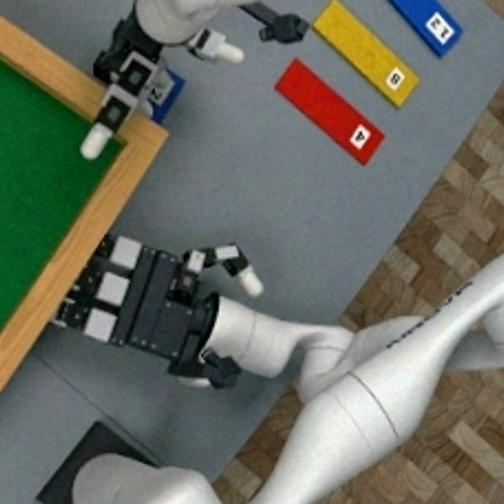

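>>> move(
  arm2={"joints":{"joint1_rad":1.4923,"joint2_rad":1.5328,"joint4_rad":2.2323,"joint5_rad":1.7311,"joint6_rad":-1.3880,"joint7_rad":0.6217},"min_time_s":2.5},
)

>>> move(
  arm2={"joints":{"joint1_rad":1.4922,"joint2_rad":1.4876,"joint4_rad":2.2723,"joint5_rad":1.7320,"joint6_rad":-1.3889,"joint7_rad":0.6165},"min_time_s":2},
  cameras=["cam_high","arm3_cam_wrist","arm2_cam_wrist"],
)

Scene clock: 75.23 s.
Joint torques (N m): arm1=[-0.06 -7.58 -0.65 -12.16 0.34 1.6 0.26] | arm2=[-9.18 -12.78 -9.92 7.29 3.56 -0.96 0.47] | arm3=[0.34 -19.17 -0.48 -2.97 -0.15 -0.25 -0.05] | arm4=[-0.47 1.22 0.7 -6.24 -0.23 -0.1 -0.04]
Motor temperatures (°C): arm1=[32 35 27 32 36 39 38] | arm2=[33 36 32 32 36 41 47] | arm3=[37 33 29 33 33 34 35] | arm4=[33 31 30 34 32 31 42]
Flange force (N): arm1=[7.1 6.5 -0.7] | arm2=[0.1 -2.9 -30.5] | arm3=[-7.1 6.6 3.5] | arm4=[-1.0 2.9 -2.0]
move: arm2 done
Joint velocities: within noise
arm1, arm3, arm4: as last shown
arm2.joint_positions: joint1_rad=+1.492 joint2_rad=+1.533 joint3_rad=+0.000 joint4_rad=+2.232 joint5_rad=+1.731 joint6_rad=-1.388 joint7_rad=+0.622 hand_index_mcp=+0.750 hand_index_abd=+0.192 hand_index_pip=+0.568 hand_index_dip=+0.689 hand_middle_mcp=+0.762 hand_middle_abd=-0.001 hand_middle_pip=+0.576 hand_middle_dip=+0.696 hand_ring_mcp=+0.761 hand_ring_abd=-0.001 hand_ring_pip=+0.577 hand_ring_dip=+0.696 hand_thumb_cmc=+0.877 hand_thumb_axl=+0.676 hand_thumb_mcp=+0.927 hand_thumb_ipl=+0.848 hand_current_limit=+0.400 hand_speed=-0.600
arm2.joint_status: all done
arm2.hand_state: goal,blocked,goal,goal,goal,goal,goal,goal,goal,goal,goal,goal,goal,goal,goal,goal
arm2.index_mcp_current_ma: -2
arm2.index_abd_current_ma: 385
arm2.index_pip_current_ma: -6
arm2.index_dip_current_ma: -5
arm2.middle_mcp_current_ma: 6
arm2.middle_abd_current_ma: 0
arm2.middle_pip_current_ma: 0
arm2.middle_dip_current_ma: 0
arm2.ring_mcp_current_ma: 6
arm2.ring_abd_current_ma: 0
arm2.ring_pip_current_ma: 0
arm2.ring_dip_current_ma: 0
arm2.thumb_cmc_current_ma: 5
arm2.thumb_axl_current_ma: -1
arm2.thumb_mcp_current_ma: -2
arm2.thumb_ipl_current_ma: -1
arm2.hand_goal_index_mcp: 0.754
arm2.hand_goal_index_abd: 0.000
arm2.hand_goal_index_pip: 0.576
arm2.hand_goal_index_dip: 0.696
arm2.hand_goal_middle_mcp: 0.754
arm2.hand_goal_middle_abd: 0.000
arm2.hand_goal_middle_pip: 0.576
arm2.hand_goal_middle_dip: 0.696
arm2.hand_goal_ring_mcp: 0.754
arm2.hand_goal_ring_abd: 0.000
arm2.hand_goal_ring_pip: 0.576
arm2.hand_goal_ring_dip: 0.696
arm2.hand_goal_thumb_cmc: 0.870
arm2.hand_goal_thumb_axl: 0.678
arm2.hand_goal_thumb_mcp: 0.930
arm2.hand_goal_thumb_ipl: 0.850
arm2.hand: x=-0.0831 y=+0.3544 z=+0.8675 quat_wxyz=(+0.678, +0.714, +0.125, +0.119) (m; scene frame)
pictures: none

Scene clock: 77.73 s.
Joint torques (N m): arm1=[-0.04 -7.55 -0.66 -12.18 0.33 1.62 0.29] | arm2=[-2.82 -14.33 -5.32 6.8 3.15 -2.23 0.47] | arm3=[0.32 -19.15 -0.41 -2.96 -0.17 -0.21 -0.03] | arm4=[-0.35 1.13 0.69 -6.37 -0.23 -0.06 -0.04]
Motor temperatures (°C): arm1=[32 35 27 32 36 39 38] | arm2=[33 36 32 32 37 41 47] | arm3=[37 33 29 33 33 34 35] | arm4=[33 31 30 34 32 31 42]
Flange force (N): arm1=[7.4 6.5 -0.7] | arm2=[-1.0 -4.3 -8.0] | arm3=[-7.1 6.6 3.6] | arm4=[-1.0 2.8 -1.4]
move: arm2 done
Joint velocities: within noise
arm1, arm3, arm4: as last shown
arm2.joint_positions: joint1_rad=+1.492 joint2_rad=+1.488 joint3_rad=+0.000 joint4_rad=+2.272 joint5_rad=+1.732 joint6_rad=-1.389 joint7_rad=+0.617 hand_index_mcp=+0.809 hand_index_abd=+0.181 hand_index_pip=+0.617 hand_index_dip=+0.712 hand_middle_mcp=+0.762 hand_middle_abd=-0.001 hand_middle_pip=+0.576 hand_middle_dip=+0.696 hand_ring_mcp=+0.761 hand_ring_abd=-0.001 hand_ring_pip=+0.577 hand_ring_dip=+0.696 hand_thumb_cmc=+0.877 hand_thumb_axl=+0.676 hand_thumb_mcp=+0.927 hand_thumb_ipl=+0.848 hand_current_limit=+0.400 hand_speed=-0.600
arm2.joint_status: all done
arm2.hand_state: blocked,blocked,blocked,goal,goal,goal,goal,goal,goal,goal,goal,goal,goal,goal,goal,goal
arm2.index_mcp_current_ma: 117
arm2.index_abd_current_ma: 385
arm2.index_pip_current_ma: 67
arm2.index_dip_current_ma: 17
arm2.middle_mcp_current_ma: 6
arm2.middle_abd_current_ma: 0
arm2.middle_pip_current_ma: 0
arm2.middle_dip_current_ma: 0
arm2.ring_mcp_current_ma: 6
arm2.ring_abd_current_ma: 0
arm2.ring_pip_current_ma: 0
arm2.ring_dip_current_ma: 0
arm2.thumb_cmc_current_ma: 5
arm2.thumb_axl_current_ma: -1
arm2.thumb_mcp_current_ma: -2
arm2.thumb_ipl_current_ma: -1
arm2.hand_goal_index_mcp: 0.754
arm2.hand_goal_index_abd: 0.000
arm2.hand_goal_index_pip: 0.576
arm2.hand_goal_index_dip: 0.696
arm2.hand_goal_middle_mcp: 0.754
arm2.hand_goal_middle_abd: 0.000
arm2.hand_goal_middle_pip: 0.576
arm2.hand_goal_middle_dip: 0.696
arm2.hand_goal_ring_mcp: 0.754
arm2.hand_goal_ring_abd: 0.000
arm2.hand_goal_ring_pip: 0.576
arm2.hand_goal_ring_dip: 0.696
arm2.hand_goal_thumb_cmc: 0.870
arm2.hand_goal_thumb_axl: 0.678
arm2.hand_goal_thumb_mcp: 0.930
arm2.hand_goal_thumb_ipl: 0.850
arm2.hand: x=-0.0834 y=+0.3544 z=+0.8856 quat_wxyz=(+0.678, +0.714, +0.125, +0.119) (m; scene frame)
pictures: arm2_cam_wrist, arm3_cam_wrist, cam_high
camera_calibration:
arm2_cam_wrist: T_world_to_cam=[[-0.703721, -0.273043, 0.655915, -0.50805], [-0.666934, 0.572099, -0.47739, 0.116142], [-0.2449, -0.773401, -0.5847, 0.896071], [0, 0, 0, 1]] pos_world=[-0.060618, 0.487858, 0.912615]
arm3_cam_wrist: T_world_to_cam=[[0.698943, 0.714273, 0.0359534, -0.0458975], [0.492681, -0.517329, 0.69974, -0.267254], [0.518405, -0.471365, -0.713492, 1.10663], [0, 0, 0, 1]] pos_world=[-0.409931, 0.41615, 0.978228]

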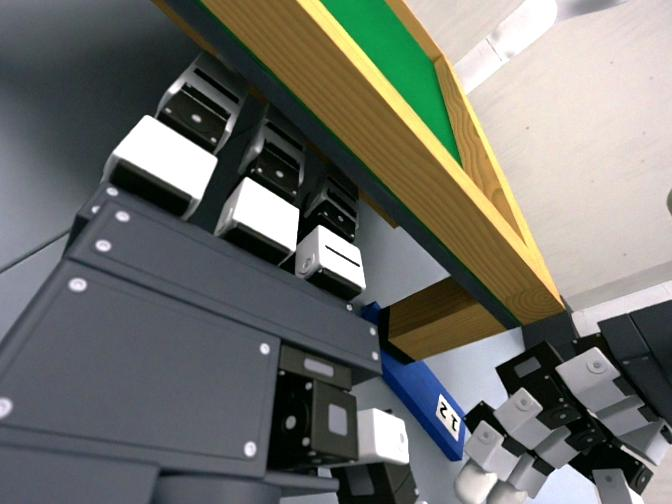

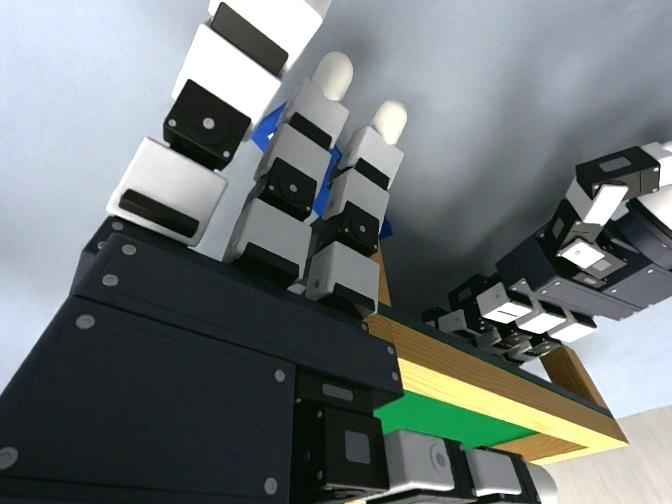

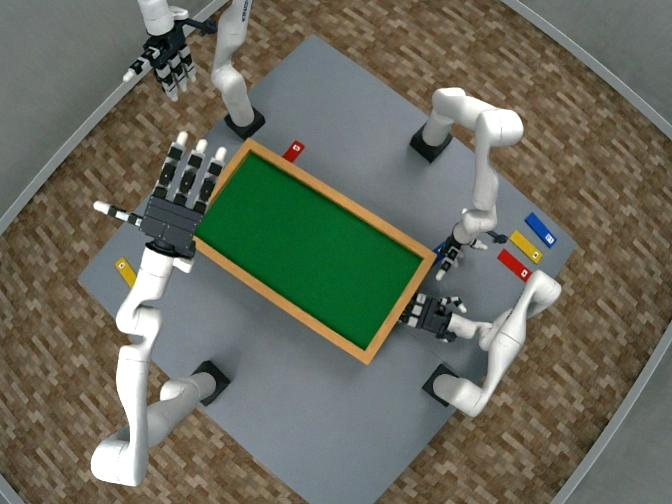

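>>> zoom_image(
  camera="arm2_cam_wrist",
  region=[140, 0, 540, 300],
)

>>> zoom_image(
  camera="cam_high",
  region=[360, 200, 520, 360],
)

Scaled by 1.260 from the camera's 672x504 image, which has a finer 960x720 frame.

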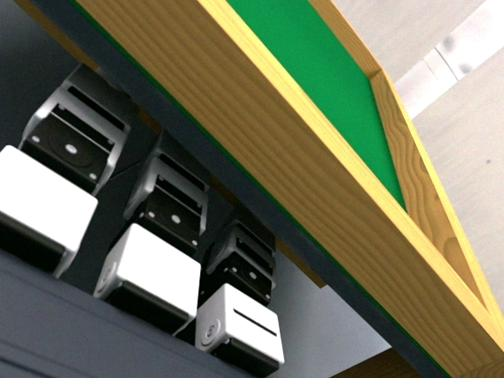

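Scaled by 3.150 from the camera's 672x504 image, which has a finer 960x720 frame.

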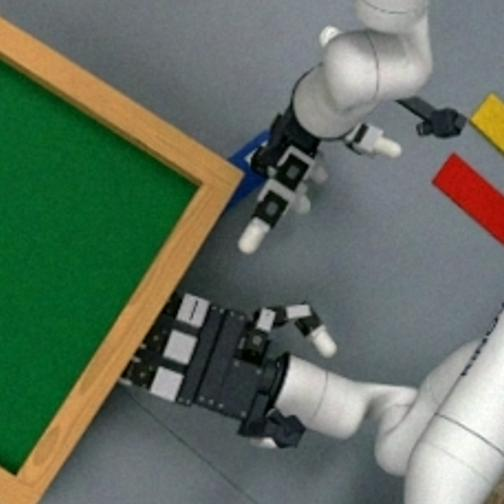

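>>> move(
  arm2={"joints":{"joint1_rad":1.4923,"joint2_rad":1.5328,"joint4_rad":2.2323,"joint5_rad":1.7311,"joint6_rad":-1.3880,"joint7_rad":0.6217},"min_time_s":1.5},
)

>>> move(
  arm2={"joints":{"joint1_rad":1.8993,"joint2_rad":1.4456,"joint4_rad":2.0814,"joint5_rad":2.1599,"joint6_rad":-1.2901,"joint7_rad":0.3247},"min_time_s":2.5},
  cameras=["cam_high","arm3_cam_wrist","arm2_cam_wrist"],
)

>>> zoom_image(
  camera="arm2_cam_wrist",
  region=[140, 0, 644, 480],
)

>>> zoom_image(
  camera="cam_high",
  region=[180, 100, 500, 400],
)

Scene clock: 81.33 s.
Joint torques (N m): arm1=[-0.01 -7.58 -0.64 -12.19 0.32 1.65 0.28] | arm2=[-8.97 -13.04 -9.91 7.25 3.24 -1.14 0.45] | arm3=[0.29 -19.15 -0.46 -2.96 -0.17 -0.23 -0.01] | arm4=[-0.34 1.15 0.61 -6.32 -0.25 -0.08 0]
Motor temperatures (°C): arm1=[32 34 27 32 36 39 38] | arm2=[33 36 32 32 37 41 47] | arm3=[37 33 29 33 33 34 35] | arm4=[33 31 30 34 32 31 42]
Flange force (N): arm1=[7.4 6.5 -0.7] | arm2=[0.8 -3.5 -30.7] | arm3=[-7.1 6.6 3.5] | arm4=[-1.0 2.6 -1.7]
move: arm2 done
Joint velocities: within noise
arm1, arm3, arm4: as last shown
arm2.joint_positions: joint1_rad=+1.492 joint2_rad=+1.533 joint3_rad=+0.000 joint4_rad=+2.232 joint5_rad=+1.731 joint6_rad=-1.388 joint7_rad=+0.622 hand_index_mcp=+0.749 hand_index_abd=+0.181 hand_index_pip=+0.566 hand_index_dip=+0.689 hand_middle_mcp=+0.762 hand_middle_abd=-0.001 hand_middle_pip=+0.576 hand_middle_dip=+0.696 hand_ring_mcp=+0.761 hand_ring_abd=-0.001 hand_ring_pip=+0.577 hand_ring_dip=+0.696 hand_thumb_cmc=+0.877 hand_thumb_axl=+0.676 hand_thumb_mcp=+0.927 hand_thumb_ipl=+0.848 hand_current_limit=+0.400 hand_speed=-0.600
arm2.joint_status: all done
arm2.hand_state: goal,blocked,goal,goal,goal,goal,goal,goal,goal,goal,goal,goal,goal,goal,goal,goal
arm2.index_mcp_current_ma: -3
arm2.index_abd_current_ma: 385
arm2.index_pip_current_ma: -8
arm2.index_dip_current_ma: -5
arm2.middle_mcp_current_ma: 6
arm2.middle_abd_current_ma: 0
arm2.middle_pip_current_ma: 0
arm2.middle_dip_current_ma: 0
arm2.ring_mcp_current_ma: 6
arm2.ring_abd_current_ma: 0
arm2.ring_pip_current_ma: 0
arm2.ring_dip_current_ma: 0
arm2.thumb_cmc_current_ma: 5
arm2.thumb_axl_current_ma: -1
arm2.thumb_mcp_current_ma: -2
arm2.thumb_ipl_current_ma: -1
arm2.hand_goal_index_mcp: 0.754
arm2.hand_goal_index_abd: 0.000
arm2.hand_goal_index_pip: 0.576
arm2.hand_goal_index_dip: 0.696
arm2.hand_goal_middle_mcp: 0.754
arm2.hand_goal_middle_abd: 0.000
arm2.hand_goal_middle_pip: 0.576
arm2.hand_goal_middle_dip: 0.696
arm2.hand_goal_ring_mcp: 0.754
arm2.hand_goal_ring_abd: 0.000
arm2.hand_goal_ring_pip: 0.576
arm2.hand_goal_ring_dip: 0.696
arm2.hand_goal_thumb_cmc: 0.870
arm2.hand_goal_thumb_axl: 0.678
arm2.hand_goal_thumb_mcp: 0.930
arm2.hand_goal_thumb_ipl: 0.850
arm2.hand: x=-0.0831 y=+0.3544 z=+0.8675 quat_wxyz=(+0.678, +0.714, +0.125, +0.119) (m; scene frame)
pictures: none

Scene clock: 84.20 s.
Joint torques (N m): arm1=[-0.03 -7.55 -0.65 -12.23 0.33 1.63 0.28] | arm2=[0.23 -15.57 -2.57 4.94 1.03 -2.78 0.42] | arm3=[0.28 -19.16 -0.45 -2.95 -0.16 -0.24 -0.03] | arm4=[-0.35 1.21 0.69 -6.32 -0.15 -0.1 -0.01]
Motor temperatures (°C): arm1=[32 34 27 32 36 39 38] | arm2=[33 36 32 32 37 41 47] | arm3=[37 33 29 33 33 34 35] | arm4=[33 31 30 34 32 31 42]
Flange force (N): arm1=[7.4 6.6 -0.8] | arm2=[0.2 -2.8 -0.2] | arm3=[-7.2 6.6 3.5] | arm4=[-0.9 3.0 -1.6]
move: arm2 done
Joint velocities: within noise
arm1, arm4: as last shown
arm2.joint_positions: joint1_rad=+1.899 joint2_rad=+1.446 joint3_rad=+0.000 joint4_rad=+2.081 joint5_rad=+2.160 joint6_rad=-1.290 joint7_rad=+0.325 hand_index_mcp=+0.761 hand_index_abd=+0.003 hand_index_pip=+0.576 hand_index_dip=+0.694 hand_middle_mcp=+0.762 hand_middle_abd=-0.001 hand_middle_pip=+0.576 hand_middle_dip=+0.696 hand_ring_mcp=+0.761 hand_ring_abd=-0.001 hand_ring_pip=+0.577 hand_ring_dip=+0.696 hand_thumb_cmc=+0.877 hand_thumb_axl=+0.676 hand_thumb_mcp=+0.927 hand_thumb_ipl=+0.848 hand_current_limit=+0.400 hand_speed=-0.600
arm2.joint_status: all done
arm2.hand_state: goal,goal,goal,goal,goal,goal,goal,goal,goal,goal,goal,goal,goal,goal,goal,goal
arm2.index_mcp_current_ma: 5
arm2.index_abd_current_ma: 1
arm2.index_pip_current_ma: 0
arm2.index_dip_current_ma: -1
arm2.middle_mcp_current_ma: 6
arm2.middle_abd_current_ma: 0
arm2.middle_pip_current_ma: 0
arm2.middle_dip_current_ma: 0
arm2.ring_mcp_current_ma: 6
arm2.ring_abd_current_ma: 0
arm2.ring_pip_current_ma: 0
arm2.ring_dip_current_ma: 0
arm2.thumb_cmc_current_ma: 5
arm2.thumb_axl_current_ma: -1
arm2.thumb_mcp_current_ma: -2
arm2.thumb_ipl_current_ma: -1
arm2.hand_goal_index_mcp: 0.754
arm2.hand_goal_index_abd: 0.000
arm2.hand_goal_index_pip: 0.576
arm2.hand_goal_index_dip: 0.696
arm2.hand_goal_middle_mcp: 0.754
arm2.hand_goal_middle_abd: 0.000
arm2.hand_goal_middle_pip: 0.576
arm2.hand_goal_middle_dip: 0.696
arm2.hand_goal_ring_mcp: 0.754
arm2.hand_goal_ring_abd: 0.000
arm2.hand_goal_ring_pip: 0.576
arm2.hand_goal_ring_dip: 0.696
arm2.hand_goal_thumb_cmc: 0.870
arm2.hand_goal_thumb_axl: 0.678
arm2.hand_goal_thumb_mcp: 0.930
arm2.hand_goal_thumb_ipl: 0.850
arm2.hand: x=-0.1241 y=+0.4670 z=+0.8676 quat_wxyz=(+0.678, +0.714, +0.125, +0.119) (m; scene frame)
arm3.joint_positions: joint1_rad=-0.905 joint2_rad=+0.673 joint3_rad=+0.000 joint4_rad=+1.873 joint5_rad=+0.001 joint6_rad=+0.590 joint7_rad=+0.848 hand_index_mcp=+0.548 hand_index_abd=+0.001 hand_index_pip=+0.357 hand_index_dip=+0.476 hand_middle_mcp=+0.551 hand_middle_abd=-0.001 hand_middle_pip=+0.359 hand_middle_dip=+0.480 hand_ring_mcp=+0.145 hand_ring_abd=-0.001 hand_ring_pip=-0.078 hand_ring_dip=+0.263 hand_thumb_cmc=+0.716 hand_thumb_axl=+0.677 hand_thumb_mcp=+0.222 hand_thumb_ipl=+0.168 hand_current_limit=+0.400 hand_speed=-0.600
arm3.joint_status: not commanded
arm3.hand_state: goal,goal,goal,goal,goal,goal,goal,goal,goal,goal,goal,goal,goal,goal,goal,goal
arm3.index_mcp_current_ma: 0
arm3.index_abd_current_ma: 0
arm3.index_pip_current_ma: 0
arm3.index_dip_current_ma: -1
arm3.middle_mcp_current_ma: 2
arm3.middle_abd_current_ma: 0
arm3.middle_pip_current_ma: 0
arm3.middle_dip_current_ma: 1
arm3.ring_mcp_current_ma: 6
arm3.ring_abd_current_ma: 0
arm3.ring_pip_current_ma: 1
arm3.ring_dip_current_ma: 1
arm3.thumb_cmc_current_ma: 1
arm3.thumb_axl_current_ma: 0
arm3.thumb_mcp_current_ma: -3
arm3.thumb_ipl_current_ma: 0
arm3.hand_goal_index_mcp: 0.548
arm3.hand_goal_index_abd: 0.000
arm3.hand_goal_index_pip: 0.358
arm3.hand_goal_index_dip: 0.478
arm3.hand_goal_middle_mcp: 0.548
arm3.hand_goal_middle_abd: 0.000
arm3.hand_goal_middle_pip: 0.358
arm3.hand_goal_middle_dip: 0.478
arm3.hand_goal_ring_mcp: 0.138
arm3.hand_goal_ring_abd: 0.000
arm3.hand_goal_ring_pip: -0.080
arm3.hand_goal_ring_dip: 0.260
arm3.hand_goal_thumb_cmc: 0.714
arm3.hand_goal_thumb_axl: 0.678
arm3.hand_goal_thumb_mcp: 0.226
arm3.hand_goal_thumb_ipl: 0.168
arm3.hand: x=-0.3376 y=+0.4028 z=+0.8586 quat_wxyz=(+0.000, -0.069, +0.998, +0.000) (m; scene frame)
pictures: arm2_cam_wrist, arm3_cam_wrist, cam_high
camera_calibration:
arm2_cam_wrist: T_world_to_cam=[[-0.703671, -0.273247, 0.655883, -0.493989], [-0.667019, 0.572092, -0.477279, 0.0157679], [-0.244811, -0.773335, -0.584826, 0.962663], [0, 0, 0, 1]] pos_world=[-0.101418, 0.600459, 0.894515]
arm3_cam_wrist: T_world_to_cam=[[0.698943, 0.714273, 0.0359534, -0.0458975], [0.492681, -0.517329, 0.69974, -0.267254], [0.518405, -0.471365, -0.713492, 1.10663], [0, 0, 0, 1]] pos_world=[-0.409931, 0.41615, 0.978228]

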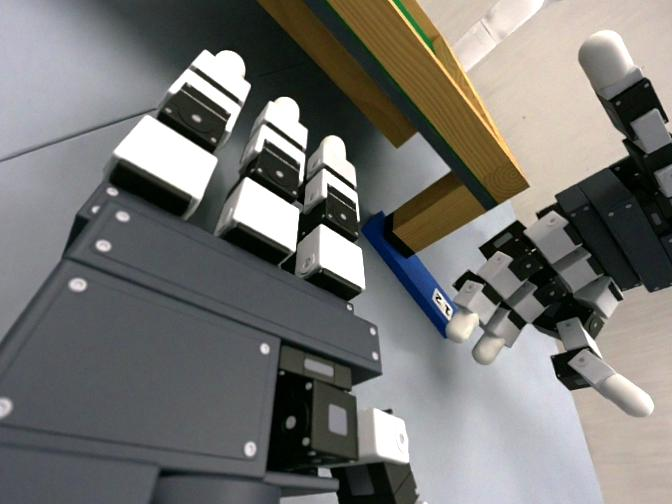

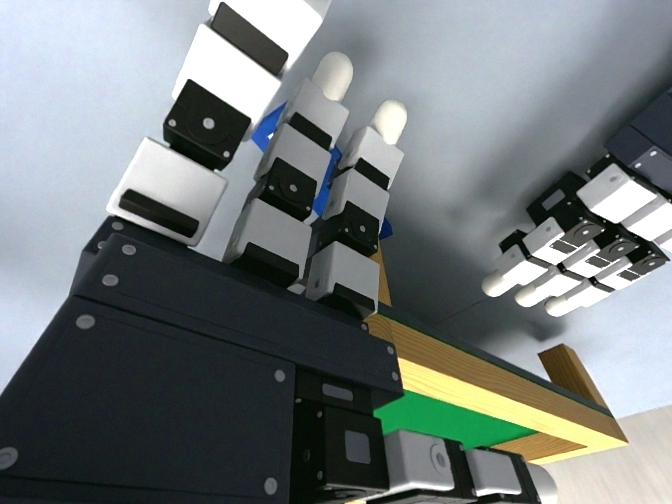

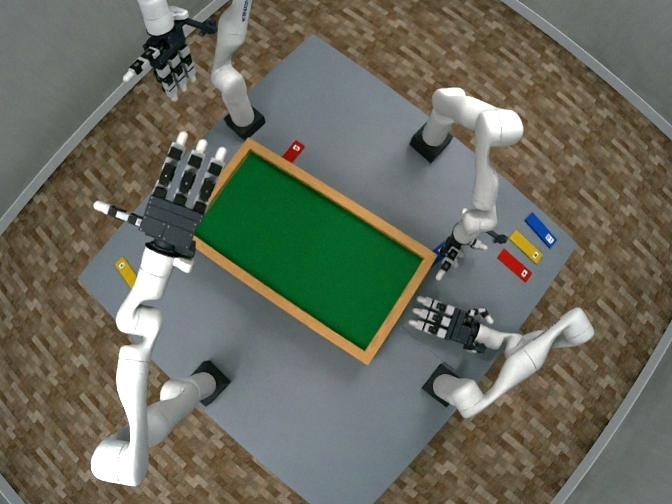

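Scaled by 1.000.

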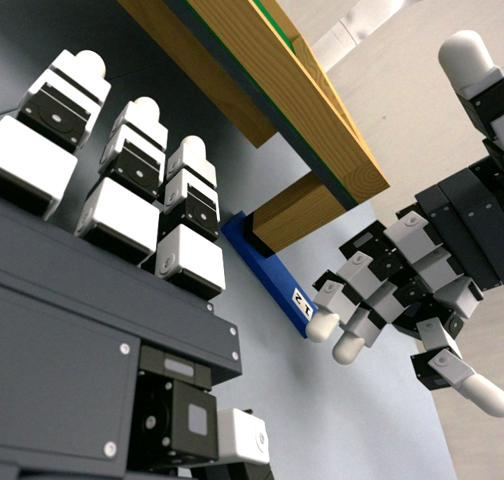

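Scaled by 1.575 from the camera's 672x504 image, which has a finer 960x720 frame.

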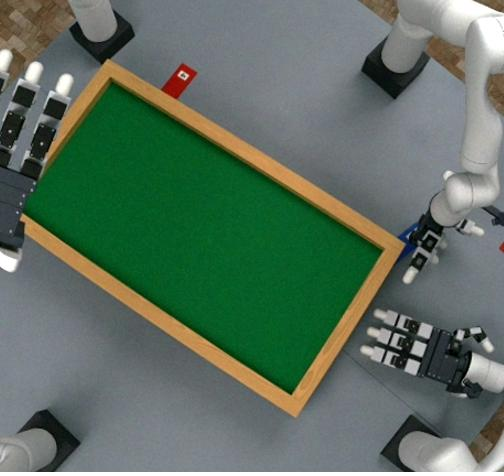

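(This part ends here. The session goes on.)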